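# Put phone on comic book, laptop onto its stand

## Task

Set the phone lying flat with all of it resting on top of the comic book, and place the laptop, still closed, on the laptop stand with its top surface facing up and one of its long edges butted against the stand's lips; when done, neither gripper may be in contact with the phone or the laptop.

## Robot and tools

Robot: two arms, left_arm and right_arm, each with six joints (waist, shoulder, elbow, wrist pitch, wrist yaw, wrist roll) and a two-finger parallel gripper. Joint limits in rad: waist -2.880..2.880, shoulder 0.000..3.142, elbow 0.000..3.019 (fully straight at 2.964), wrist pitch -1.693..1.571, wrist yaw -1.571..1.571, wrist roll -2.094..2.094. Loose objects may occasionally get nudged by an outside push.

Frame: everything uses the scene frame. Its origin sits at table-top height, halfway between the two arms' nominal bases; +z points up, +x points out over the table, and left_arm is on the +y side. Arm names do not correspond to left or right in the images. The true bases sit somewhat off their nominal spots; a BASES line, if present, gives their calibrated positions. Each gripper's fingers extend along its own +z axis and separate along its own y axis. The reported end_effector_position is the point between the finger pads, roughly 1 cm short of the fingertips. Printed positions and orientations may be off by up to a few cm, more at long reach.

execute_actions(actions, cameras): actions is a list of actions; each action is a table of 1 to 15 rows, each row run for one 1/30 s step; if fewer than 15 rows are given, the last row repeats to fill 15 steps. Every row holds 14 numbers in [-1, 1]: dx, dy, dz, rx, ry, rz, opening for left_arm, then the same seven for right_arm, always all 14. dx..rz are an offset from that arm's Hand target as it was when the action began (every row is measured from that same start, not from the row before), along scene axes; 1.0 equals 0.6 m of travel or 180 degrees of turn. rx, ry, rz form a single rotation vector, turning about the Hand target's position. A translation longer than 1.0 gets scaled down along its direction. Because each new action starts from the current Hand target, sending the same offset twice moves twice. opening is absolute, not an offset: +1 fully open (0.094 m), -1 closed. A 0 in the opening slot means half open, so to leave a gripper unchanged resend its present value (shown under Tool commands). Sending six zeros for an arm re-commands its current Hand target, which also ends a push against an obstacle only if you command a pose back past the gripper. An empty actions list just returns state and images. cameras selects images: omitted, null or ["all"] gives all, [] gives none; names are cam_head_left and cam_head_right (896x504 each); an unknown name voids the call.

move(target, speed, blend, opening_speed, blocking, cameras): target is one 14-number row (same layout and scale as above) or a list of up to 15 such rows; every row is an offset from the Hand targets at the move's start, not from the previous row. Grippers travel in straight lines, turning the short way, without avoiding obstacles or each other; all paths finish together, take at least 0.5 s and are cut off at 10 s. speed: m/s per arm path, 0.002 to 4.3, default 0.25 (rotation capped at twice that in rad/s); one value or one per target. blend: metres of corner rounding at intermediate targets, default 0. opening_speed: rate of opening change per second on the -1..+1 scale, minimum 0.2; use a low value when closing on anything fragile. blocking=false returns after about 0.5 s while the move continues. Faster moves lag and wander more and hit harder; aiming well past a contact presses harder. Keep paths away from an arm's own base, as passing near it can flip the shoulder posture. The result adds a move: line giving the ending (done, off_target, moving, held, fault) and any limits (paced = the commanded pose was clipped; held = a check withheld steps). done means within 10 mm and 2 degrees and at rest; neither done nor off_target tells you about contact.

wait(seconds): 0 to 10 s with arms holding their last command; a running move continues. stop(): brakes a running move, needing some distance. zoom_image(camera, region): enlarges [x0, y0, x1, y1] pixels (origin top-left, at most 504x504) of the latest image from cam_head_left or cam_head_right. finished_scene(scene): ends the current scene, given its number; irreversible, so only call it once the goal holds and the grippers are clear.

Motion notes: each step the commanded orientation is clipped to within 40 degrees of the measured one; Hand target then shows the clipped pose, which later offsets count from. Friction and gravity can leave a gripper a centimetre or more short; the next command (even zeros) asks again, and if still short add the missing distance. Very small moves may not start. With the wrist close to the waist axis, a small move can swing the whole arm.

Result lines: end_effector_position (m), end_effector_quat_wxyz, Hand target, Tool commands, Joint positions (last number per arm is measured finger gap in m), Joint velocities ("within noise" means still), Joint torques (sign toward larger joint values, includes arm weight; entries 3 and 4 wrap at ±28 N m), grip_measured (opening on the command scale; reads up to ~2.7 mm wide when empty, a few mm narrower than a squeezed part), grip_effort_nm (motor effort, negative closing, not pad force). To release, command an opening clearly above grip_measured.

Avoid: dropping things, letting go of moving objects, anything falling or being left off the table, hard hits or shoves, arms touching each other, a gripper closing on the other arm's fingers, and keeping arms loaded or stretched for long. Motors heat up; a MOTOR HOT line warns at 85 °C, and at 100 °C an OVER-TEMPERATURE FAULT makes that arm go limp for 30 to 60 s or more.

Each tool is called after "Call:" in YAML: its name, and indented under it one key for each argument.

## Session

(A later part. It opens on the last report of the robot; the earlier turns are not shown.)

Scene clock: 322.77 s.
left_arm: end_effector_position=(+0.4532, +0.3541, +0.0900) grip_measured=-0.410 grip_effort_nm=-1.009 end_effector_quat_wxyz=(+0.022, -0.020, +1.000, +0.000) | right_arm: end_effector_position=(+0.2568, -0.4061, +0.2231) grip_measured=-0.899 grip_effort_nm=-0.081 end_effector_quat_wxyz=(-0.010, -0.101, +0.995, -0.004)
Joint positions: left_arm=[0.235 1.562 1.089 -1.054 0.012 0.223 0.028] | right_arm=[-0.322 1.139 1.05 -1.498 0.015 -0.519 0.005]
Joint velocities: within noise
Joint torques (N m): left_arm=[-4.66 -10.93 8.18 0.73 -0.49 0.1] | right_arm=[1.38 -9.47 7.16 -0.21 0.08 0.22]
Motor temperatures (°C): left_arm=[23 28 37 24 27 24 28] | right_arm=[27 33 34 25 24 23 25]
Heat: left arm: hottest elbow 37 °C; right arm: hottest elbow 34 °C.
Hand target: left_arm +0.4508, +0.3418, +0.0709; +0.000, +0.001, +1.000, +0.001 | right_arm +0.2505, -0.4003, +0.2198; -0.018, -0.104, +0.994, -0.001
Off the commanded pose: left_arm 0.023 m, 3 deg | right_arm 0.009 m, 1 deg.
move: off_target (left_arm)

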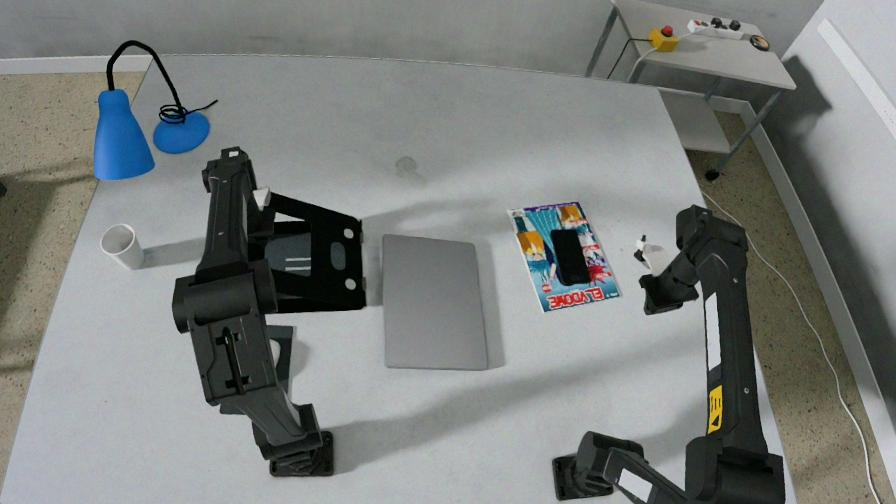

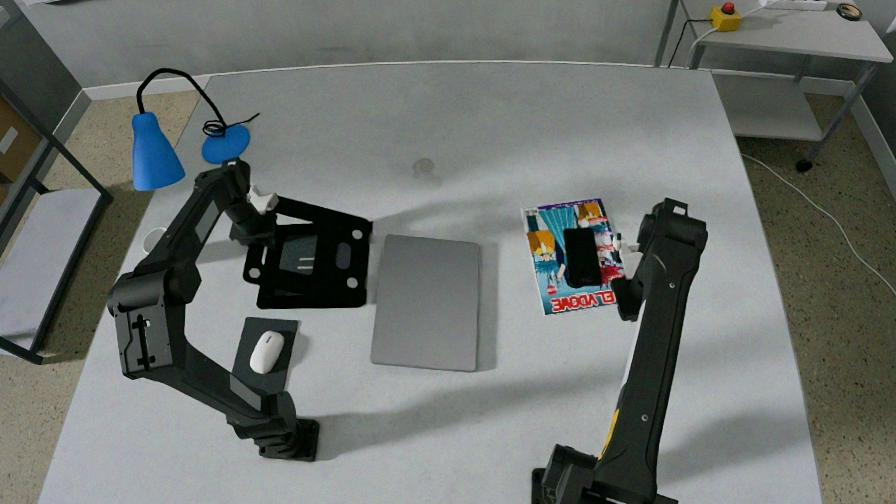

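Call:
move:
  target:
    - [0,0.02,0.02,0,0,0,-0.4,0,0,0,0,0,0,-0.9]
    - [0,0.02,0.02,0,0,0,0.5,0,0,0,0,0,0,-0.9]
    - [0,0.02,0.25,0,0,0,0.5,0,0,0,0,0,0,-0.9]
  speed: 0.15
  opening_speed: 1.0

Call:
zoom_image:
  camera: "cam_head_right"
  region: [200, 150, 400, 350]

Call:
zoom_image:
  camera: "cam_head_left"
  region: [200, 150, 400, 350]

Scene clock: 330.50 s.
left_arm: end_effector_position=(+0.4317, +0.3502, +0.1912) grip_measured=+0.498 grip_effort_nm=0.129 end_effector_quat_wxyz=(-0.033, -0.001, +0.999, -0.009) | right_arm: end_effector_position=(+0.2568, -0.4061, +0.2231) grip_measured=-0.899 grip_effort_nm=-0.081 end_effector_quat_wxyz=(-0.010, -0.101, +0.995, -0.004)
Joint positions: left_arm=[0.235 1.487 1.284 -1.435 0.001 0.261 0.07] | right_arm=[-0.322 1.139 1.05 -1.498 0.015 -0.519 0.005]
Joint velocities: within noise
Joint torques (N m): left_arm=[-1.61 -14.51 16.42 0.1 -0.05 -0.03] | right_arm=[1.38 -9.41 7.16 -0.24 0.08 0.22]
Motor temperatures (°C): left_arm=[23 28 37 24 27 24 28] | right_arm=[27 33 33 25 24 23 25]
Heat: left arm: hottest elbow 37 °C; right arm: hottest shoulder 33 °C.
Hand target: left_arm +0.4508, +0.3538, +0.2209; +0.000, +0.001, +1.000, +0.001 | right_arm +0.2505, -0.4003, +0.2198; -0.018, -0.104, +0.994, -0.001
Off the commanded pose: left_arm 0.036 m, 4 deg | right_arm 0.009 m, 1 deg.
move: off_target (left_arm); target 2's new opening was sent with left_arm's hand 0.007 m and 3 deg from that target

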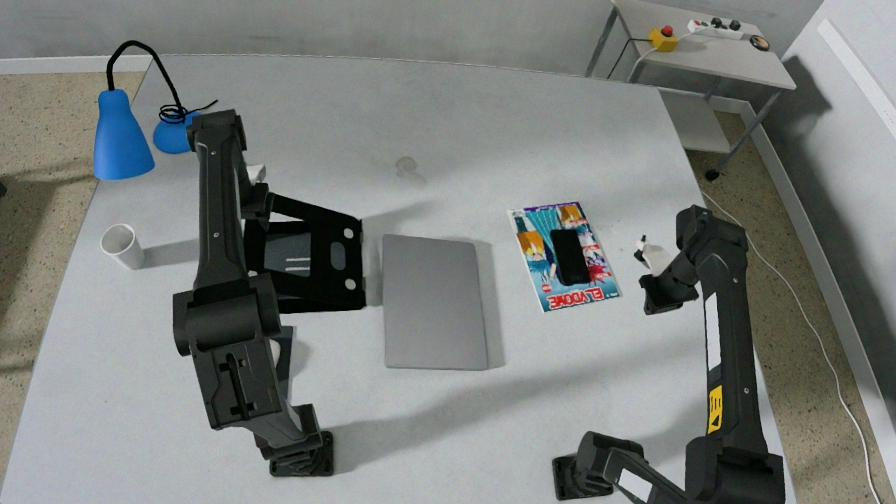

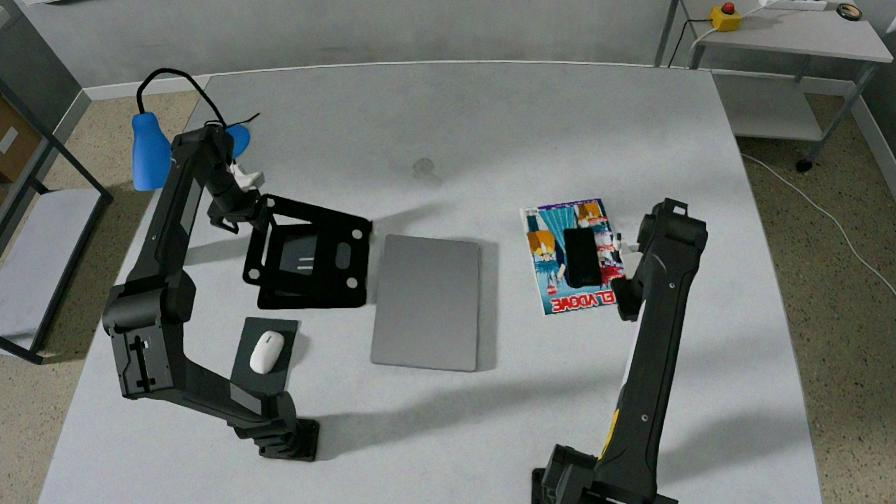

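Scaled by 2.520.

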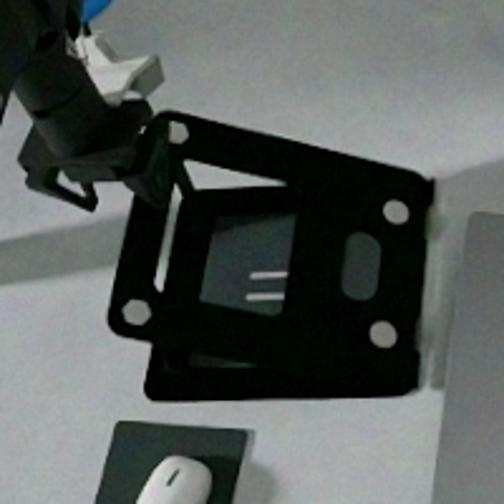

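Scaled by 2.520.

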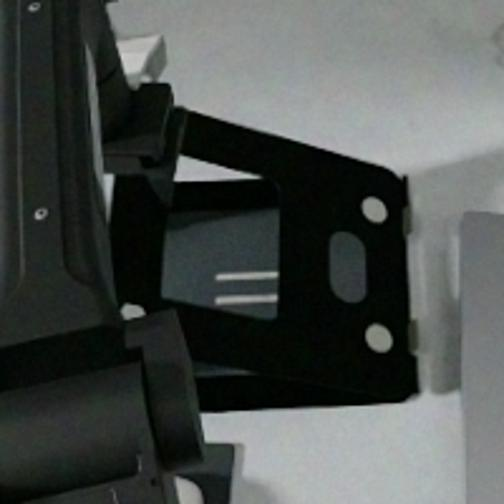

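Call:
move:
  target:
    - [0.2,-0.3,0.08,0,0,0,1,-0.1,0.4,0,0,0,-0.067,1]
    - [0.34,-0.68,0.0,0,0,0,1,-0.217,0.733,-0.03,0,0,-0.067,1]
  speed: 0.3

Call:
zoom_image:
  camera: "cam_head_left"
  region: [300, 150, 560, 410]

Call:
zoom_image:
  camera: "cam_head_right"
  region: [300, 150, 560, 410]

Scene clock: 340.57 s.
left_arm: end_effector_position=(+0.6422, -0.0498, +0.1973) grip_measured=+0.998 grip_effort_nm=0.129 end_effector_quat_wxyz=(+0.005, +0.006, +1.000, -0.003) | right_arm: end_effector_position=(+0.1139, +0.0177, +0.1865) grip_measured=+0.999 grip_effort_nm=0.066 end_effector_quat_wxyz=(-0.029, +0.003, +0.999, -0.019)
Joint positions: left_arm=[-0.474 2.185 2.295 -1.67 0.002 -0.434 0.094] | right_arm=[1.138 1.332 1.114 -1.411 -0.036 1.147 0.094]
Joint velocities: within noise
Joint torques (N m): left_arm=[-2.08 -24.76 16.98 -0.08 -0.15 -0.02] | right_arm=[1.08 -10.29 12.33 0.09 0.14 0.19]
Motor temperatures (°C): left_arm=[23 28 38 24 27 24 27] | right_arm=[27 33 34 25 24 23 25]
Heat: left arm: hottest elbow 38 °C; right arm: hottest elbow 34 °C.
Hand target: left_arm +0.6547, -0.0543, +0.2210; +0.000, +0.001, +1.000, +0.001 | right_arm +0.1204, +0.0394, +0.2018; -0.018, +0.001, +1.000, +0.001
Off the commanded pose: left_arm 0.027 m, 1 deg | right_arm 0.027 m, 3 deg.
joint sent to its limit (left arm) — joint 4 (wrist pitch), lower limit. The joint targets are off in orientation, not in position.
move: off_target (left_arm, right_arm)

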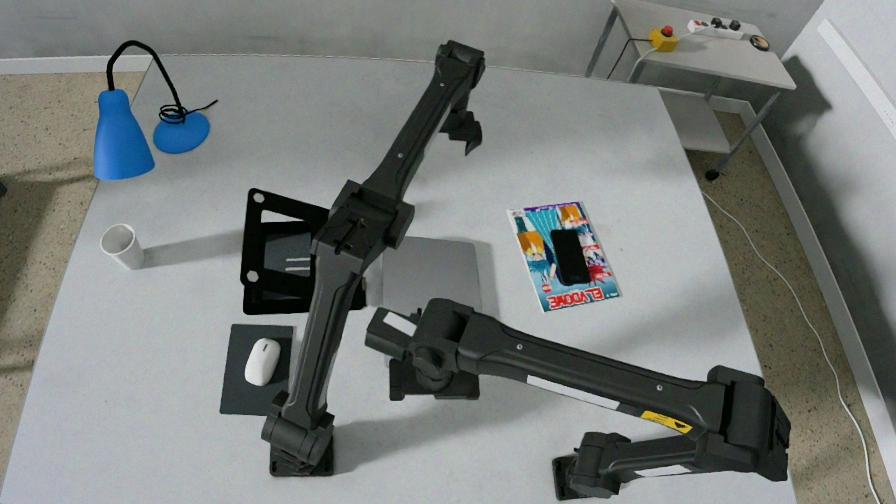

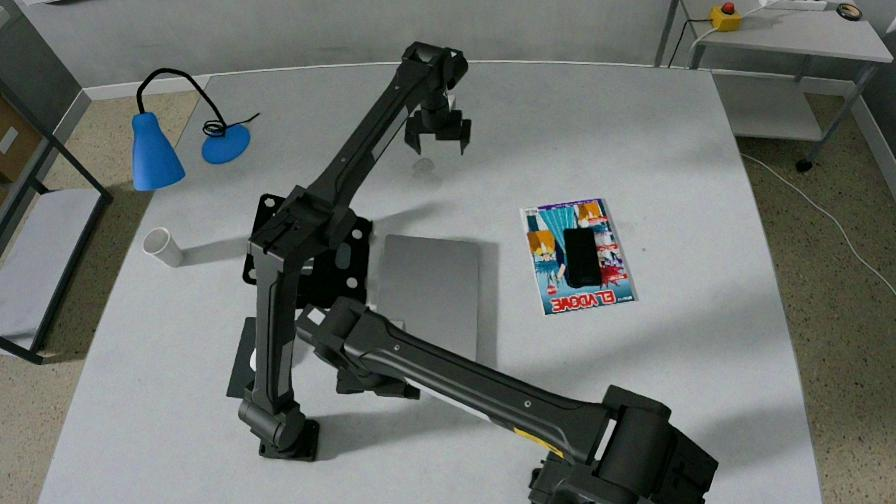

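Scaled by 1.938.

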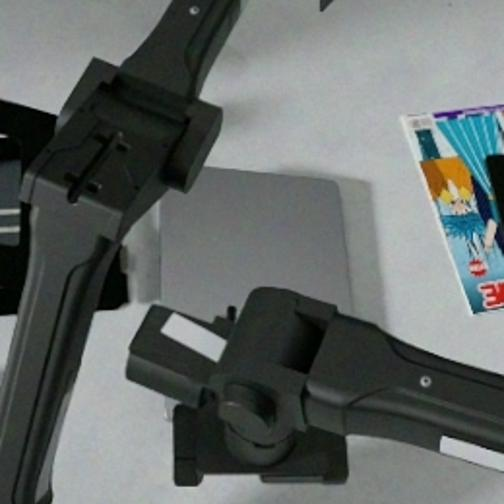

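Scaled by 1.938.

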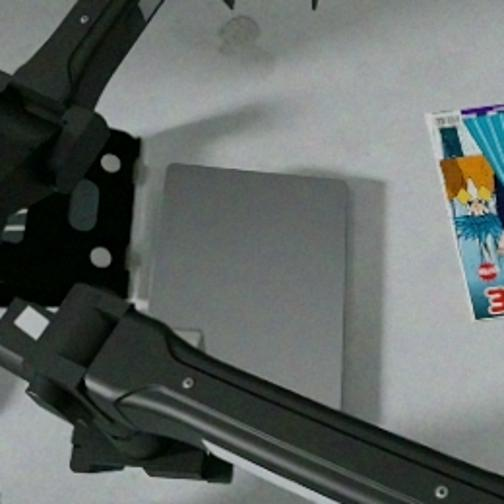

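Call:
move:
  target: [0,0,-0.28,0,0,0,1,-0.01,-0.01,-0.26,0,0,0,1]
  speed: 0.2

Call:
zoom_image:
  camera: "cam_head_left"
  region: [300, 150, 560, 410]

Call:
zoom_image:
  camera: "cam_head_right"
  region: [300, 150, 560, 410]

Scene clock: 345.53 s.
left_arm: end_effector_position=(+0.6518, -0.0544, +0.0524) grip_measured=+0.998 grip_effort_nm=0.129 end_effector_quat_wxyz=(-0.006, +0.006, +1.000, +0.002) | right_arm: end_effector_position=(+0.1195, +0.0338, +0.0548) grip_measured=+0.999 grip_effort_nm=0.066 end_effector_quat_wxyz=(-0.016, +0.004, +1.000, +0.008)
Joint positions: left_arm=[-0.474 2.271 2.066 -1.378 0.002 -0.434 0.094] | right_arm=[1.142 1.483 0.892 -0.977 -0.036 1.155 0.094]
Joint velocities: within noise
Joint torques (N m): left_arm=[-1.26 -25.7 9.92 0.8 -0.16 -0.06] | right_arm=[1.44 -11.58 6.34 0.46 0.13 0.23]
Motor temperatures (°C): left_arm=[23 28 38 24 27 24 27] | right_arm=[27 33 35 25 24 23 25]
Heat: left arm: hottest elbow 38 °C; right arm: hottest elbow 35 °C.
Hand target: left_arm +0.6547, -0.0544, +0.0529; +0.000, +0.001, +1.000, +0.001 | right_arm +0.1145, +0.0334, +0.0458; -0.018, +0.001, +1.000, +0.001
Off the commanded pose: left_arm 0.003 m, 1 deg | right_arm 0.010 m, 1 deg.
move: done

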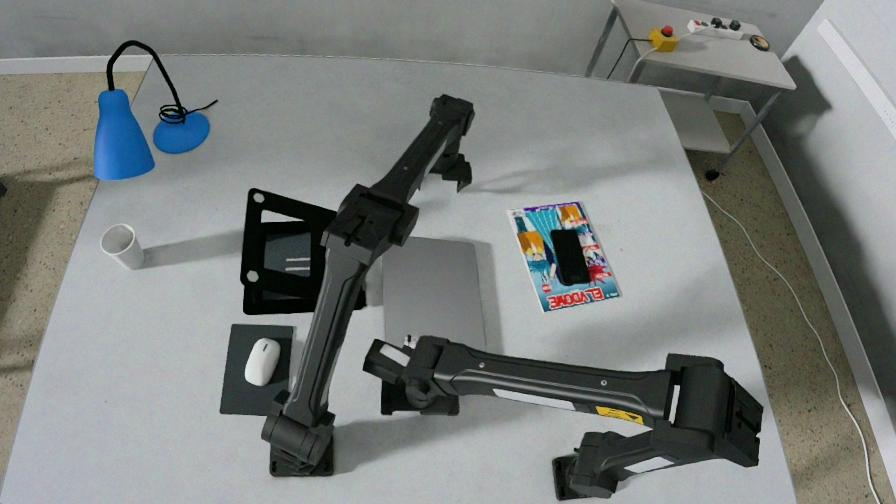

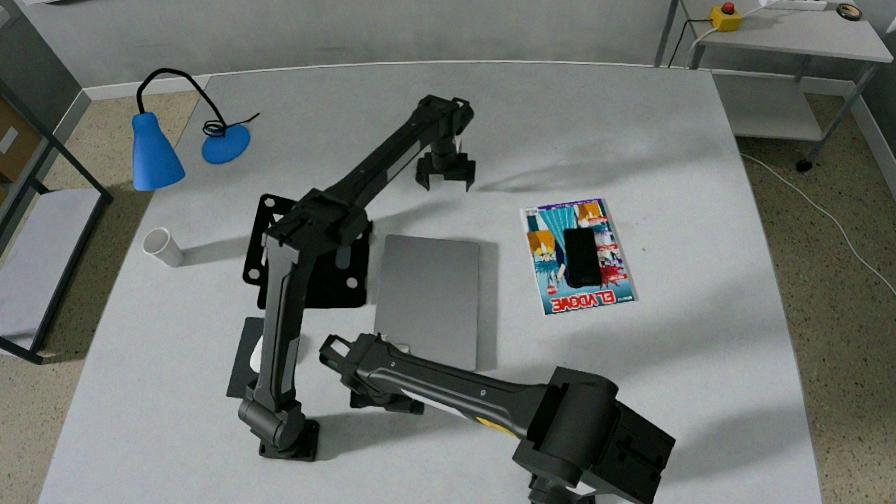

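Scaled by 1.938.

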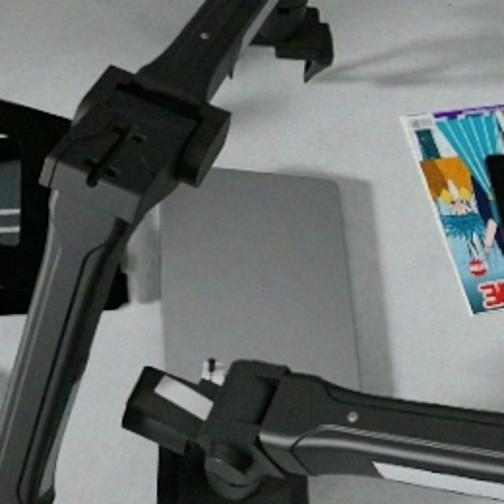

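Scaled by 1.938.

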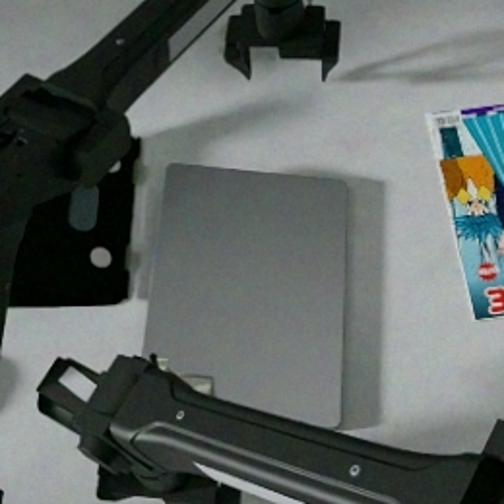

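Call:
move:
  target: [0,0.038,-0.055,0,0,0,1,0,-0.057,-0.06,0,0,0,1]
  speed: 0.1

Call:
zoom_image:
  camera: "cam_head_left"
  region: [340, 150, 520, 430]

Call:
zoom_image:
  camera: "cam_head_right"
  region: [340, 150, 520, 430]

Scene clock: 355.10 s.
left_arm: end_effector_position=(+0.6514, -0.0380, +0.0201) grip_measured=+0.998 grip_effort_nm=0.129 end_effector_quat_wxyz=(-0.004, +0.001, +1.000, +0.001) | right_arm: end_effector_position=(+0.1119, +0.0051, +0.0175) grip_measured=+0.999 grip_effort_nm=0.071 end_effector_quat_wxyz=(-0.016, -0.001, +1.000, +0.007)
Joint positions: left_arm=[-0.452 2.271 1.978 -1.287 0.001 -0.421 0.094] | right_arm=[1.129 1.483 0.768 -0.857 -0.035 1.132 0.094]
Joint velocities: within noise
Joint torques (N m): left_arm=[-0.38 -26.29 9.06 0.77 -0.15 0.13] | right_arm=[-0.44 -10.93 5.35 0.42 0.12 0.04]
Motor temperatures (°C): left_arm=[23 31 37 24 27 24 27] | right_arm=[27 33 35 25 24 23 25]
Heat: left arm: hottest elbow 37 °C; right arm: hottest elbow 35 °C.
Hand target: left_arm +0.6548, -0.0313, +0.0199; +0.000, +0.001, +1.000, +0.001 | right_arm +0.1143, -0.0008, +0.0098; -0.018, +0.001, +1.000, +0.000
Off the commanded pose: left_arm 0.007 m, 1 deg | right_arm 0.010 m, 1 deg.
move: done

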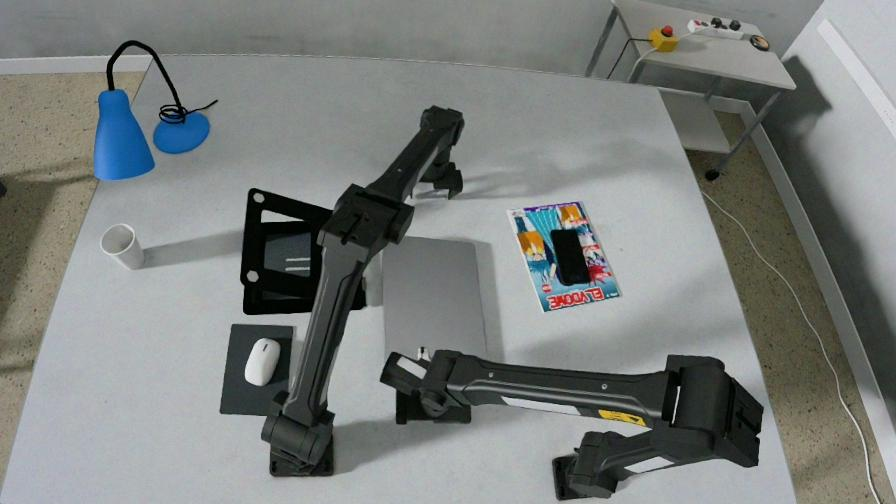

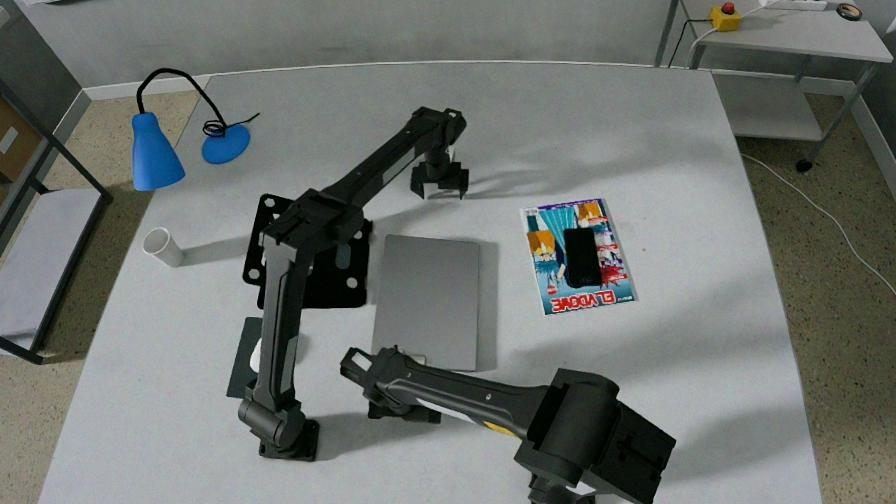

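Scaled by 1.800.

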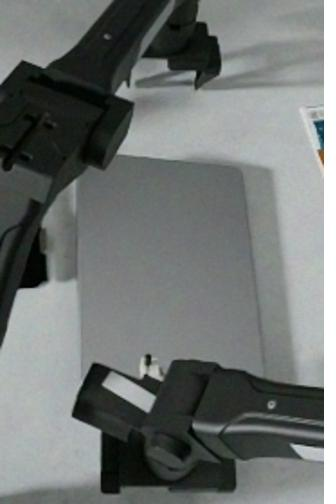

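Scaled by 1.800.

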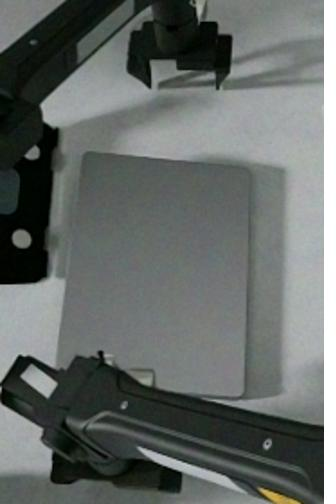

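Call:
move:
  target: [-0.14,0.025,0,0,0,0,1,0.05,-0.012,0,0,0,0,1]
  speed: 0.1

Call:
zoom_image:
  camera: "cam_head_left"
  region: [340, 150, 520, 430]

Call:
zoom_image:
  camera: "cam_head_right"
  region: [340, 150, 520, 430]

Scene clock: 359.13 s.
left_arm: end_effector_position=(+0.5771, -0.0085, +0.0150) grip_measured=+0.998 grip_effort_nm=0.125 end_effector_quat_wxyz=(-0.006, -0.004, +1.000, +0.002) | right_arm: end_effector_position=(+0.1383, -0.0095, +0.0139) grip_measured=+0.999 grip_effort_nm=0.066 end_effector_quat_wxyz=(-0.018, -0.001, +1.000, +0.003)
Joint positions: left_arm=[-0.459 2.069 1.608 -1.123 0.001 -0.438 0.094] | right_arm=[1.042 1.494 0.768 -0.857 -0.034 1.045 0.094]
Joint velocities: within noise
Joint torques (N m): left_arm=[-2.61 -23.47 8.05 0.88 -0.13 -0.11] | right_arm=[-0.44 -10.17 6.86 0.23 0.13 0.11]
Motor temperatures (°C): left_arm=[23 31 37 24 27 24 27] | right_arm=[27 33 35 25 24 23 25]
Heat: left arm: hottest elbow 37 °C; right arm: hottest elbow 35 °C.
Hand target: left_arm +0.5707, -0.0165, +0.0199; +0.000, +0.001, +1.000, +0.001 | right_arm +0.1443, -0.0080, +0.0098; -0.018, +0.001, +1.000, +0.000
Off the commanded pose: left_arm 0.011 m, 1 deg | right_arm 0.007 m, 0 deg.
move: off_target (left_arm)

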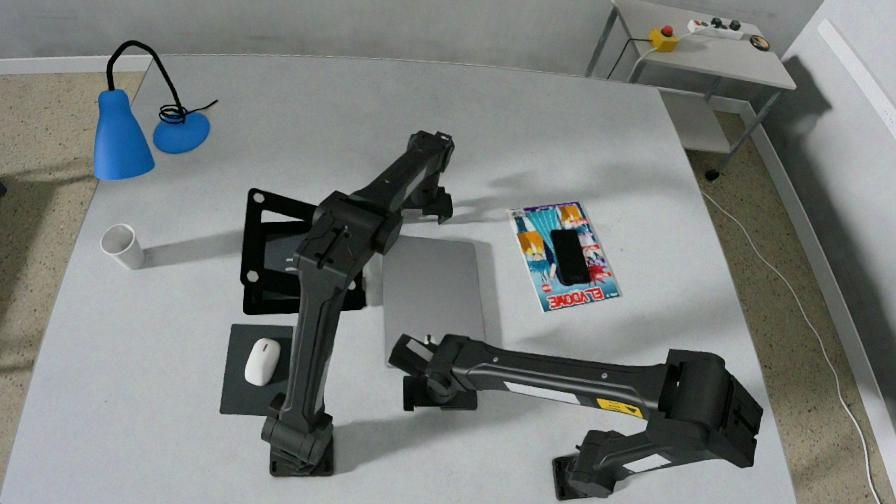

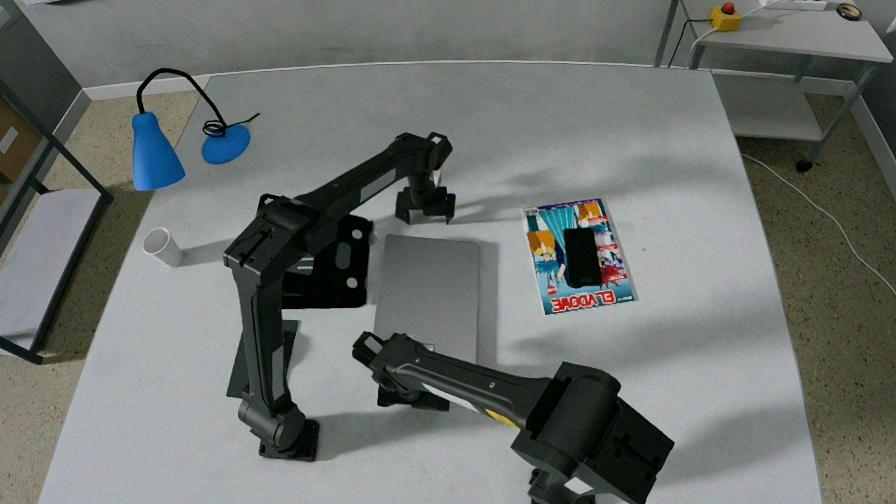

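Scaled by 1.800.

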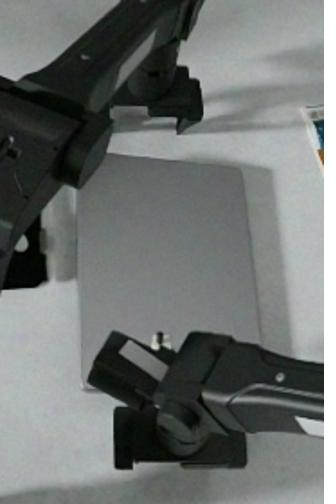

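Scaled by 1.800.

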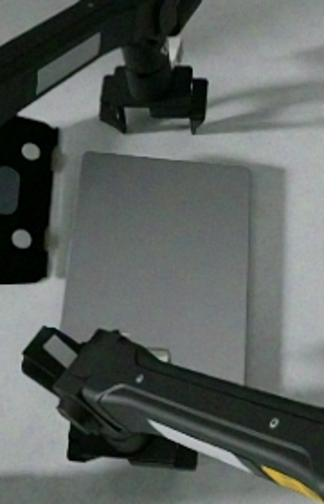

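Call:
move:
  target: [-0.055,-0.012,0,0,0,0,1,0.03,0,0,0,0,0,1]
  speed: 0.06

Call:
zoom_image:
  camera: "cam_head_left"
  region: [340, 150, 520, 430]

Call:
zoom_image:
  camera: "cam_head_right"
  region: [340, 150, 520, 430]

Scene clock: 363.53 s.
left_arm: end_effector_position=(+0.5435, -0.0173, +0.0146) grip_measured=+0.998 grip_effort_nm=0.129 end_effector_quat_wxyz=(-0.007, -0.003, +1.000, +0.003) | right_arm: end_effector_position=(+0.1492, -0.0166, +0.0115) grip_measured=+0.999 grip_effort_nm=0.056 end_effector_quat_wxyz=(-0.020, -0.005, +1.000, +0.001)
Joint positions: left_arm=[-0.497 2.009 1.506 -1.082 0.001 -0.474 0.094] | right_arm=[1.003 1.502 0.769 -0.857 -0.035 0.997 0.094]
Joint velocities: within noise
Joint torques (N m): left_arm=[-2.73 -22.65 7.79 0.72 -0.15 -0.05] | right_arm=[-0.73 -9.35 8.59 0.06 0.2 0.13]
Motor temperatures (°C): left_arm=[23 31 36 24 27 24 27] | right_arm=[27 33 35 25 24 23 25]
Heat: left arm: hottest elbow 36 °C; right arm: hottest elbow 35 °C.
Hand target: left_arm +0.5378, -0.0237, +0.0200; +0.000, +0.001, +1.000, +0.001 | right_arm +0.1623, -0.0081, +0.0097; -0.018, +0.001, +1.000, +0.000
Off the commanded pose: left_arm 0.010 m, 1 deg | right_arm 0.016 m, 1 deg.
move: off_target (right_arm)

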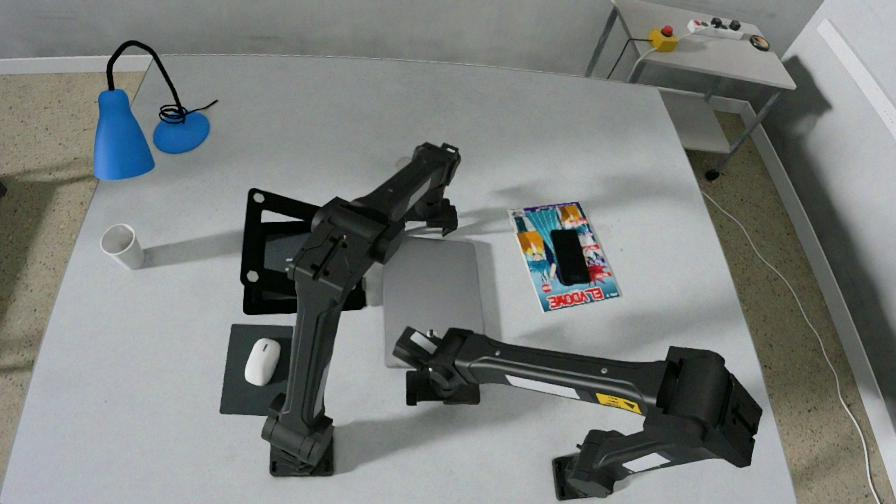

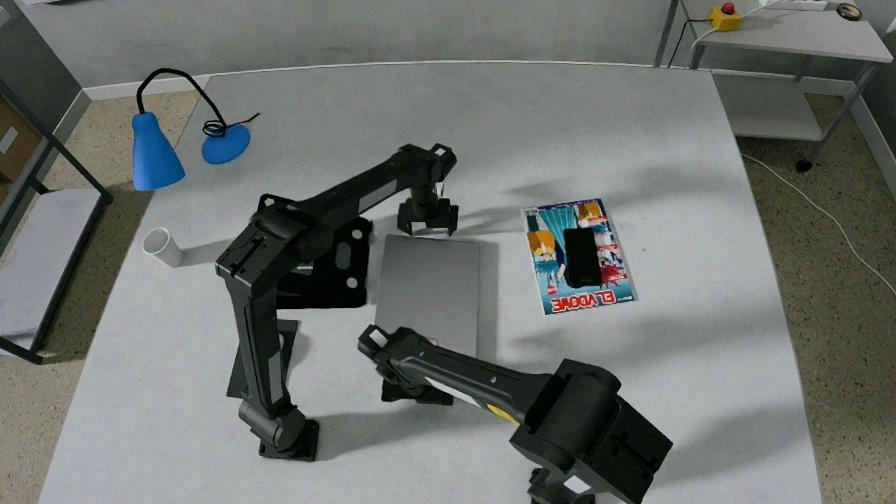

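Scaled by 1.800.

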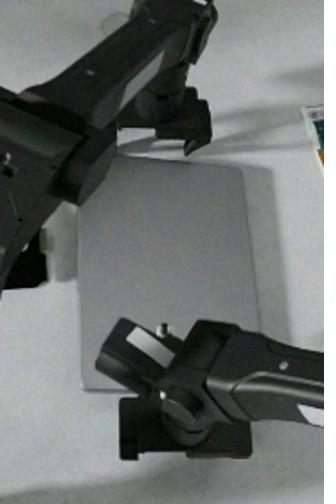

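Scaled by 1.800.

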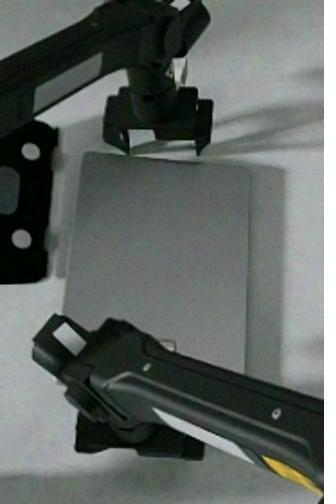

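Call:
move:
  target: [-0.005,0,0,0,0,0,1,0.035,0.01,0.006,0,0,0,1]
  speed: 0.06

Call:
zoom_image:
  camera: "cam_head_left"
  region: [340, 150, 520, 430]

Call:
zoom_image:
  camera: "cam_head_right"
  region: [340, 150, 520, 430]

Scene clock: 367.83 s.
left_arm: end_effector_position=(+0.5415, -0.0167, +0.0144) grip_measured=+0.998 grip_effort_nm=0.125 end_effector_quat_wxyz=(-0.006, -0.004, +1.000, +0.002) | right_arm: end_effector_position=(+0.1692, -0.0117, +0.0121) grip_measured=+0.999 grip_effort_nm=0.066 end_effector_quat_wxyz=(-0.021, -0.003, +1.000, +0.001)
Joint positions: left_arm=[-0.497 2.003 1.496 -1.076 0.001 -0.478 0.094] | right_arm=[0.963 1.538 0.813 -0.868 -0.035 0.962 0.094]
Joint velocities: within noise
Joint torques (N m): left_arm=[-2.78 -23.24 7.57 0.51 -0.14 -0.07] | right_arm=[-0.62 -10.46 9.16 -0.29 0.24 0.12]
Motor temperatures (°C): left_arm=[23 32 36 24 27 24 27] | right_arm=[27 33 35 25 24 23 25]
Heat: left arm: hottest elbow 36 °C; right arm: hottest elbow 35 °C.
Hand target: left_arm +0.5347, -0.0236, +0.0198; +0.000, +0.001, +1.000, +0.001 | right_arm +0.1833, -0.0019, +0.0134; -0.018, +0.001, +1.000, +0.001
Off the commanded pose: left_arm 0.011 m, 1 deg | right_arm 0.017 m, 1 deg.
move: off_target (left_arm, right_arm)

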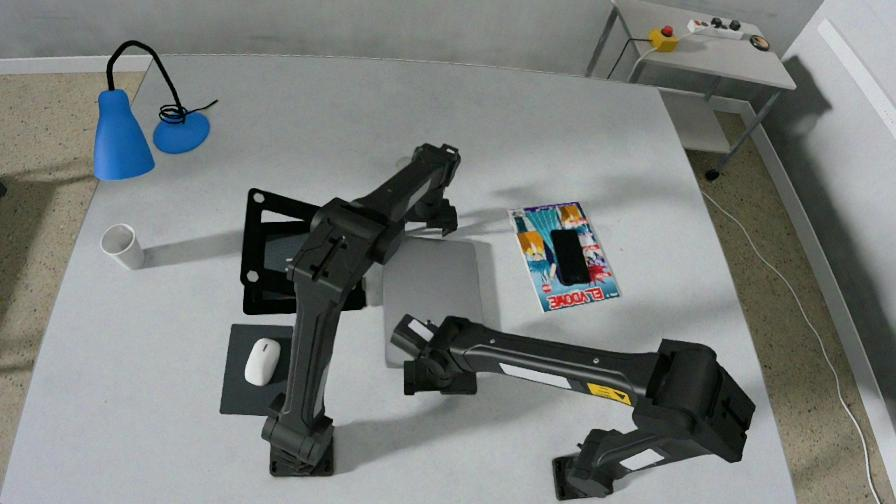

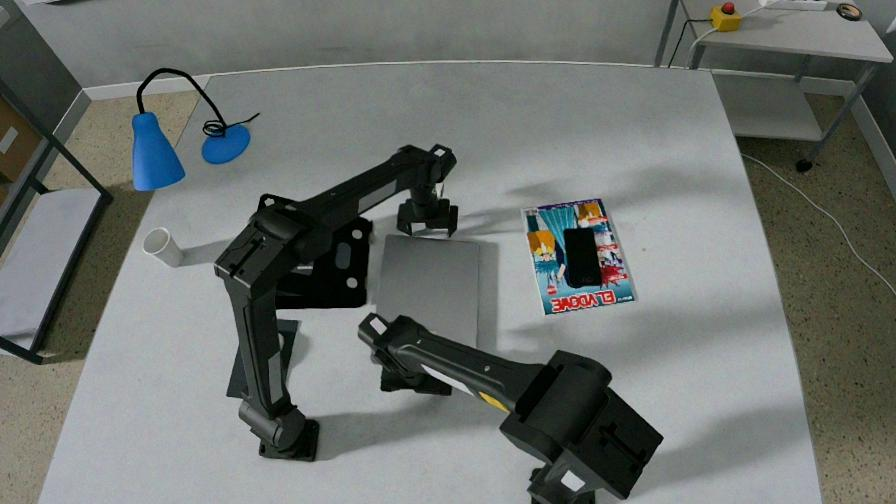

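Scaled by 1.800.

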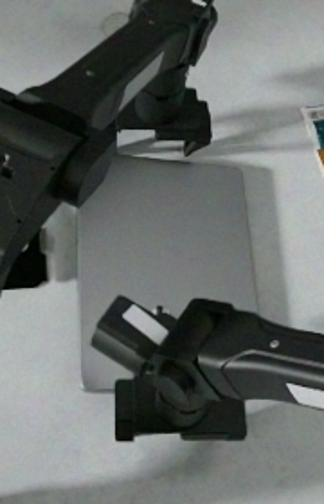

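Scaled by 1.800.

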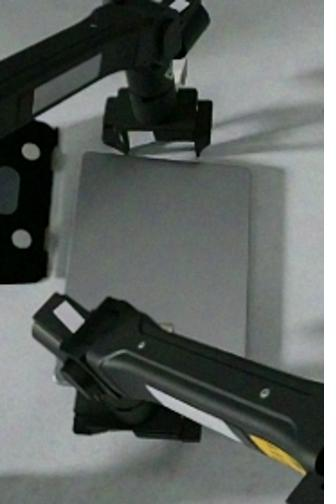

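Call:
move:
  target: [-0.05,0,0,0,0,0,1,0.04,0,0.0,0,0,0,1]
  speed: 0.05

Call:
zoom_image:
  camera: "cam_head_left"
  region: [340, 150, 520, 430]

Call:
zoom_image:
  camera: "cam_head_right"
  region: [340, 150, 520, 430]

Scene clock: 371.80 s.
left_arm: end_effector_position=(+0.5293, -0.0157, +0.0211) grip_measured=+0.998 grip_effort_nm=0.120 end_effector_quat_wxyz=(+0.016, -0.001, +1.000, -0.004) | right_arm: end_effector_position=(+0.1800, -0.0129, +0.0125) grip_measured=+0.999 grip_effort_nm=0.061 end_effector_quat_wxyz=(-0.030, -0.027, +0.999, -0.003)
Joint positions: left_arm=[-0.509 1.944 1.419 -1.014 -0.008 -0.483 0.094] | right_arm=[0.932 1.56 0.839 -0.891 -0.044 0.884 0.094]
Joint velocities: within noise
Joint torques (N m): left_arm=[-4.13 -21.48 5.96 -0.27 0.17 -0.26] | right_arm=[-2.08 -10.05 10.04 0.16 0.56 0.39]
Motor temperatures (°C): left_arm=[23 32 35 24 27 24 27] | right_arm=[27 33 35 25 24 23 25]
Heat: left arm: hottest elbow 35 °C; right arm: hottest elbow 35 °C.
Hand target: left_arm +0.5048, -0.0237, +0.0199; +0.000, +0.001, +1.000, +0.001 | right_arm +0.2074, -0.0020, +0.0134; -0.018, +0.001, +1.000, +0.000
Off the commanded pose: left_arm 0.026 m, 2 deg | right_arm 0.029 m, 3 deg.
move: off_target (left_arm, right_arm)

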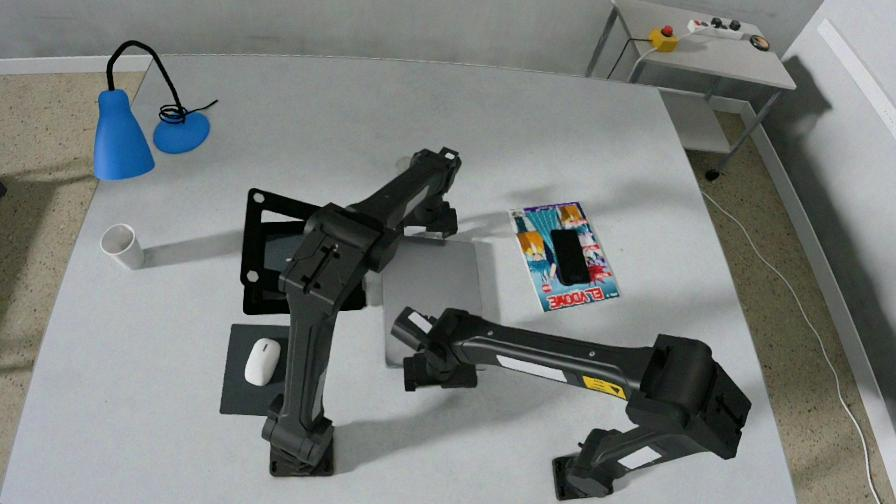

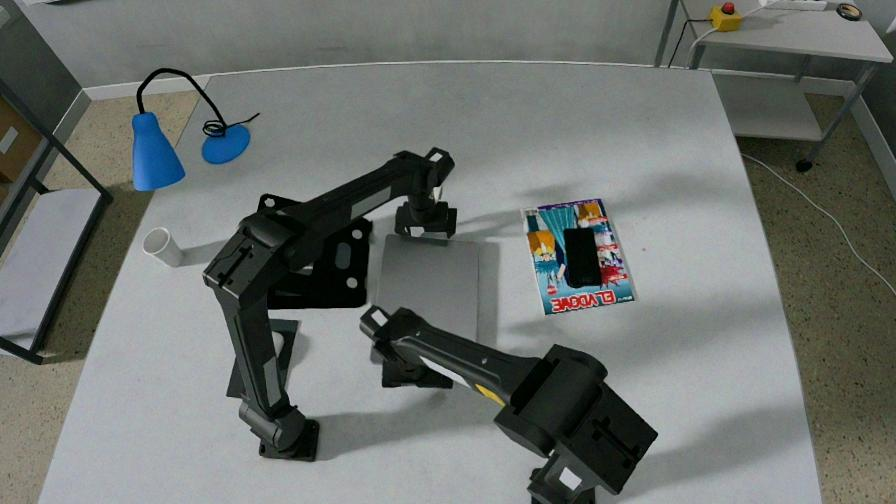

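Scaled by 1.800.

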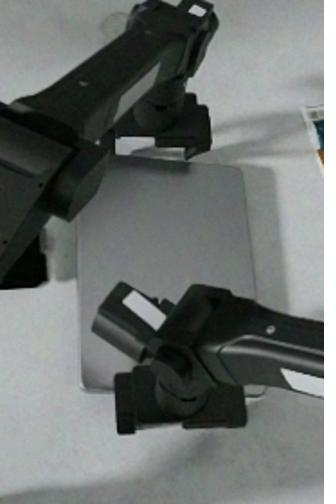

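Scaled by 1.800.

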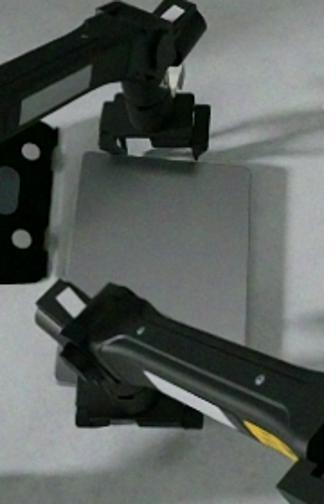

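Call:
move:
  target: [-0.1,0,0,0,0,0,1,0.1,0,0.0,0,0,0,1]
  speed: 0.06

Call:
zoom_image:
  camera: "cam_head_left"
  region: [340, 150, 520, 430]

Call:
zoom_image:
  camera: "cam_head_right"
  region: [340, 150, 520, 430]

Scene clock: 376.53 s.
left_arm: end_effector_position=(+0.5103, -0.0121, +0.0512) grip_measured=+0.998 grip_effort_nm=0.115 end_effector_quat_wxyz=(+0.072, +0.010, +0.997, -0.015) | right_arm: end_effector_position=(+0.1873, -0.0206, +0.0134) grip_measured=+0.999 grip_effort_nm=0.042 end_effector_quat_wxyz=(-0.074, -0.084, +0.994, -0.014)
Joint positions: left_arm=[-0.53 1.806 1.29 -0.914 -0.042 -0.478 0.094] | right_arm=[0.883 1.603 0.889 -0.98 -0.086 0.714 0.094]
Joint velocities: within noise
Joint torques (N m): left_arm=[-6.53 -17.55 2.59 -1.73 1.1 -0.78] | right_arm=[-6.24 -9.17 13.44 1.78 2.03 0.94]
Motor temperatures (°C): left_arm=[23 32 35 24 27 24 27] | right_arm=[27 33 36 25 24 23 25]
Heat: left arm: hottest elbow 35 °C; right arm: hottest elbow 36 °C.
Hand target: left_arm +0.4447, -0.0238, +0.0200; +0.000, +0.001, +1.000, +0.001 | right_arm +0.2674, -0.0021, +0.0133; -0.018, +0.001, +1.000, +0.000
Off the commanded pose: left_arm 0.073 m, 9 deg | right_arm 0.082 m, 12 deg.
move: off_target (left_arm, right_arm)

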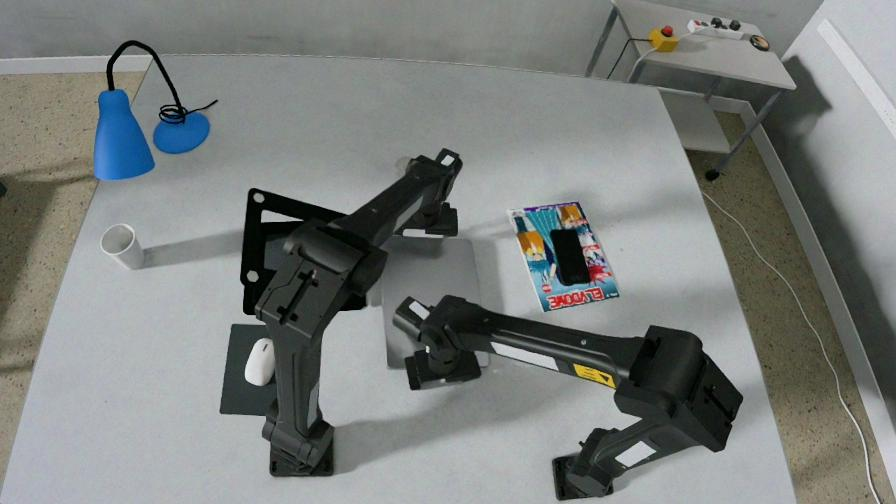

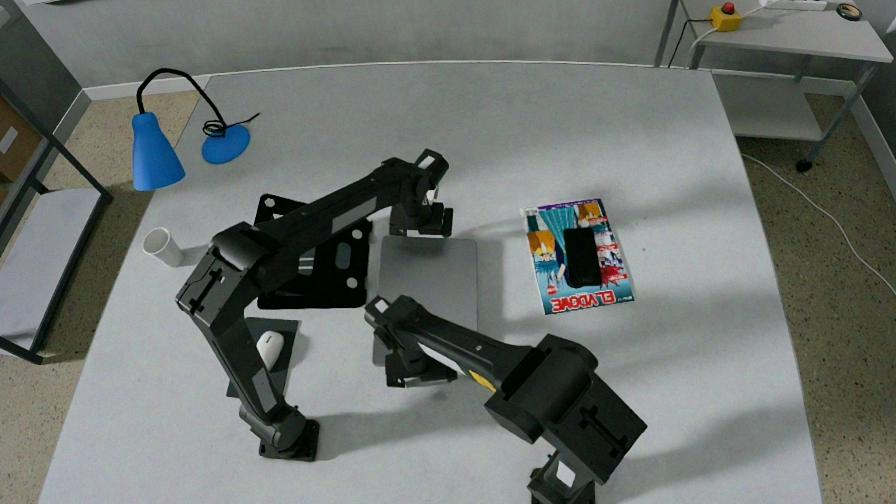

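Scaled by 1.800.

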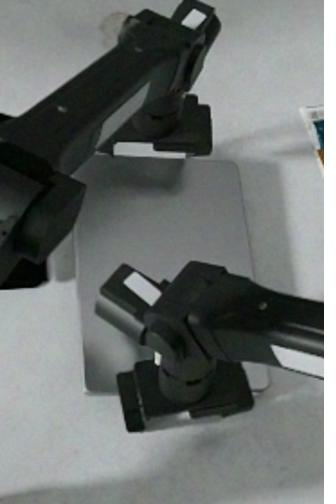

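Scaled by 1.800.

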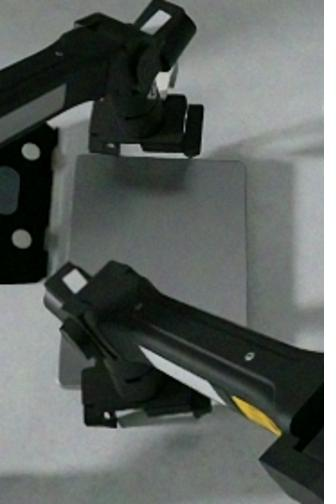

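Call:
zoom_image:
  camera: "cam_head_left"
  region: [370, 190, 510, 300]

Call:
zoom_image:
  camera: "cam_head_right"
  region: [370, 190, 510, 300]

Call:
zoom_image:
  camera: "cam_head_right"
  region: [350, 290, 510, 420]

Scaled by 3.600.

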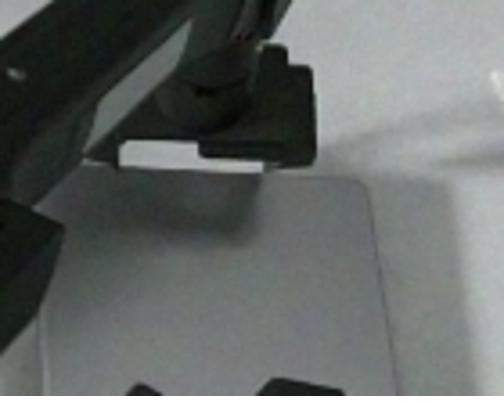

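Scaled by 3.600.

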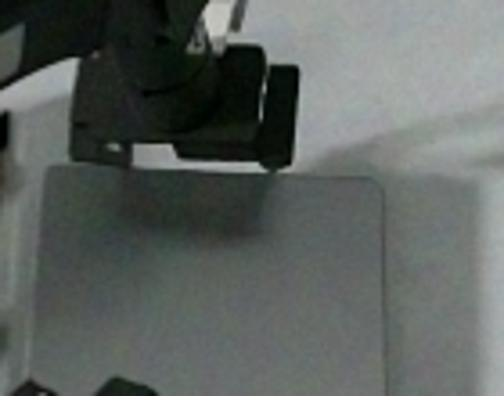

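Scaled by 3.150.

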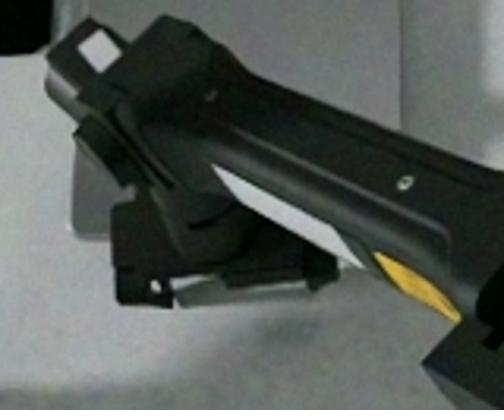

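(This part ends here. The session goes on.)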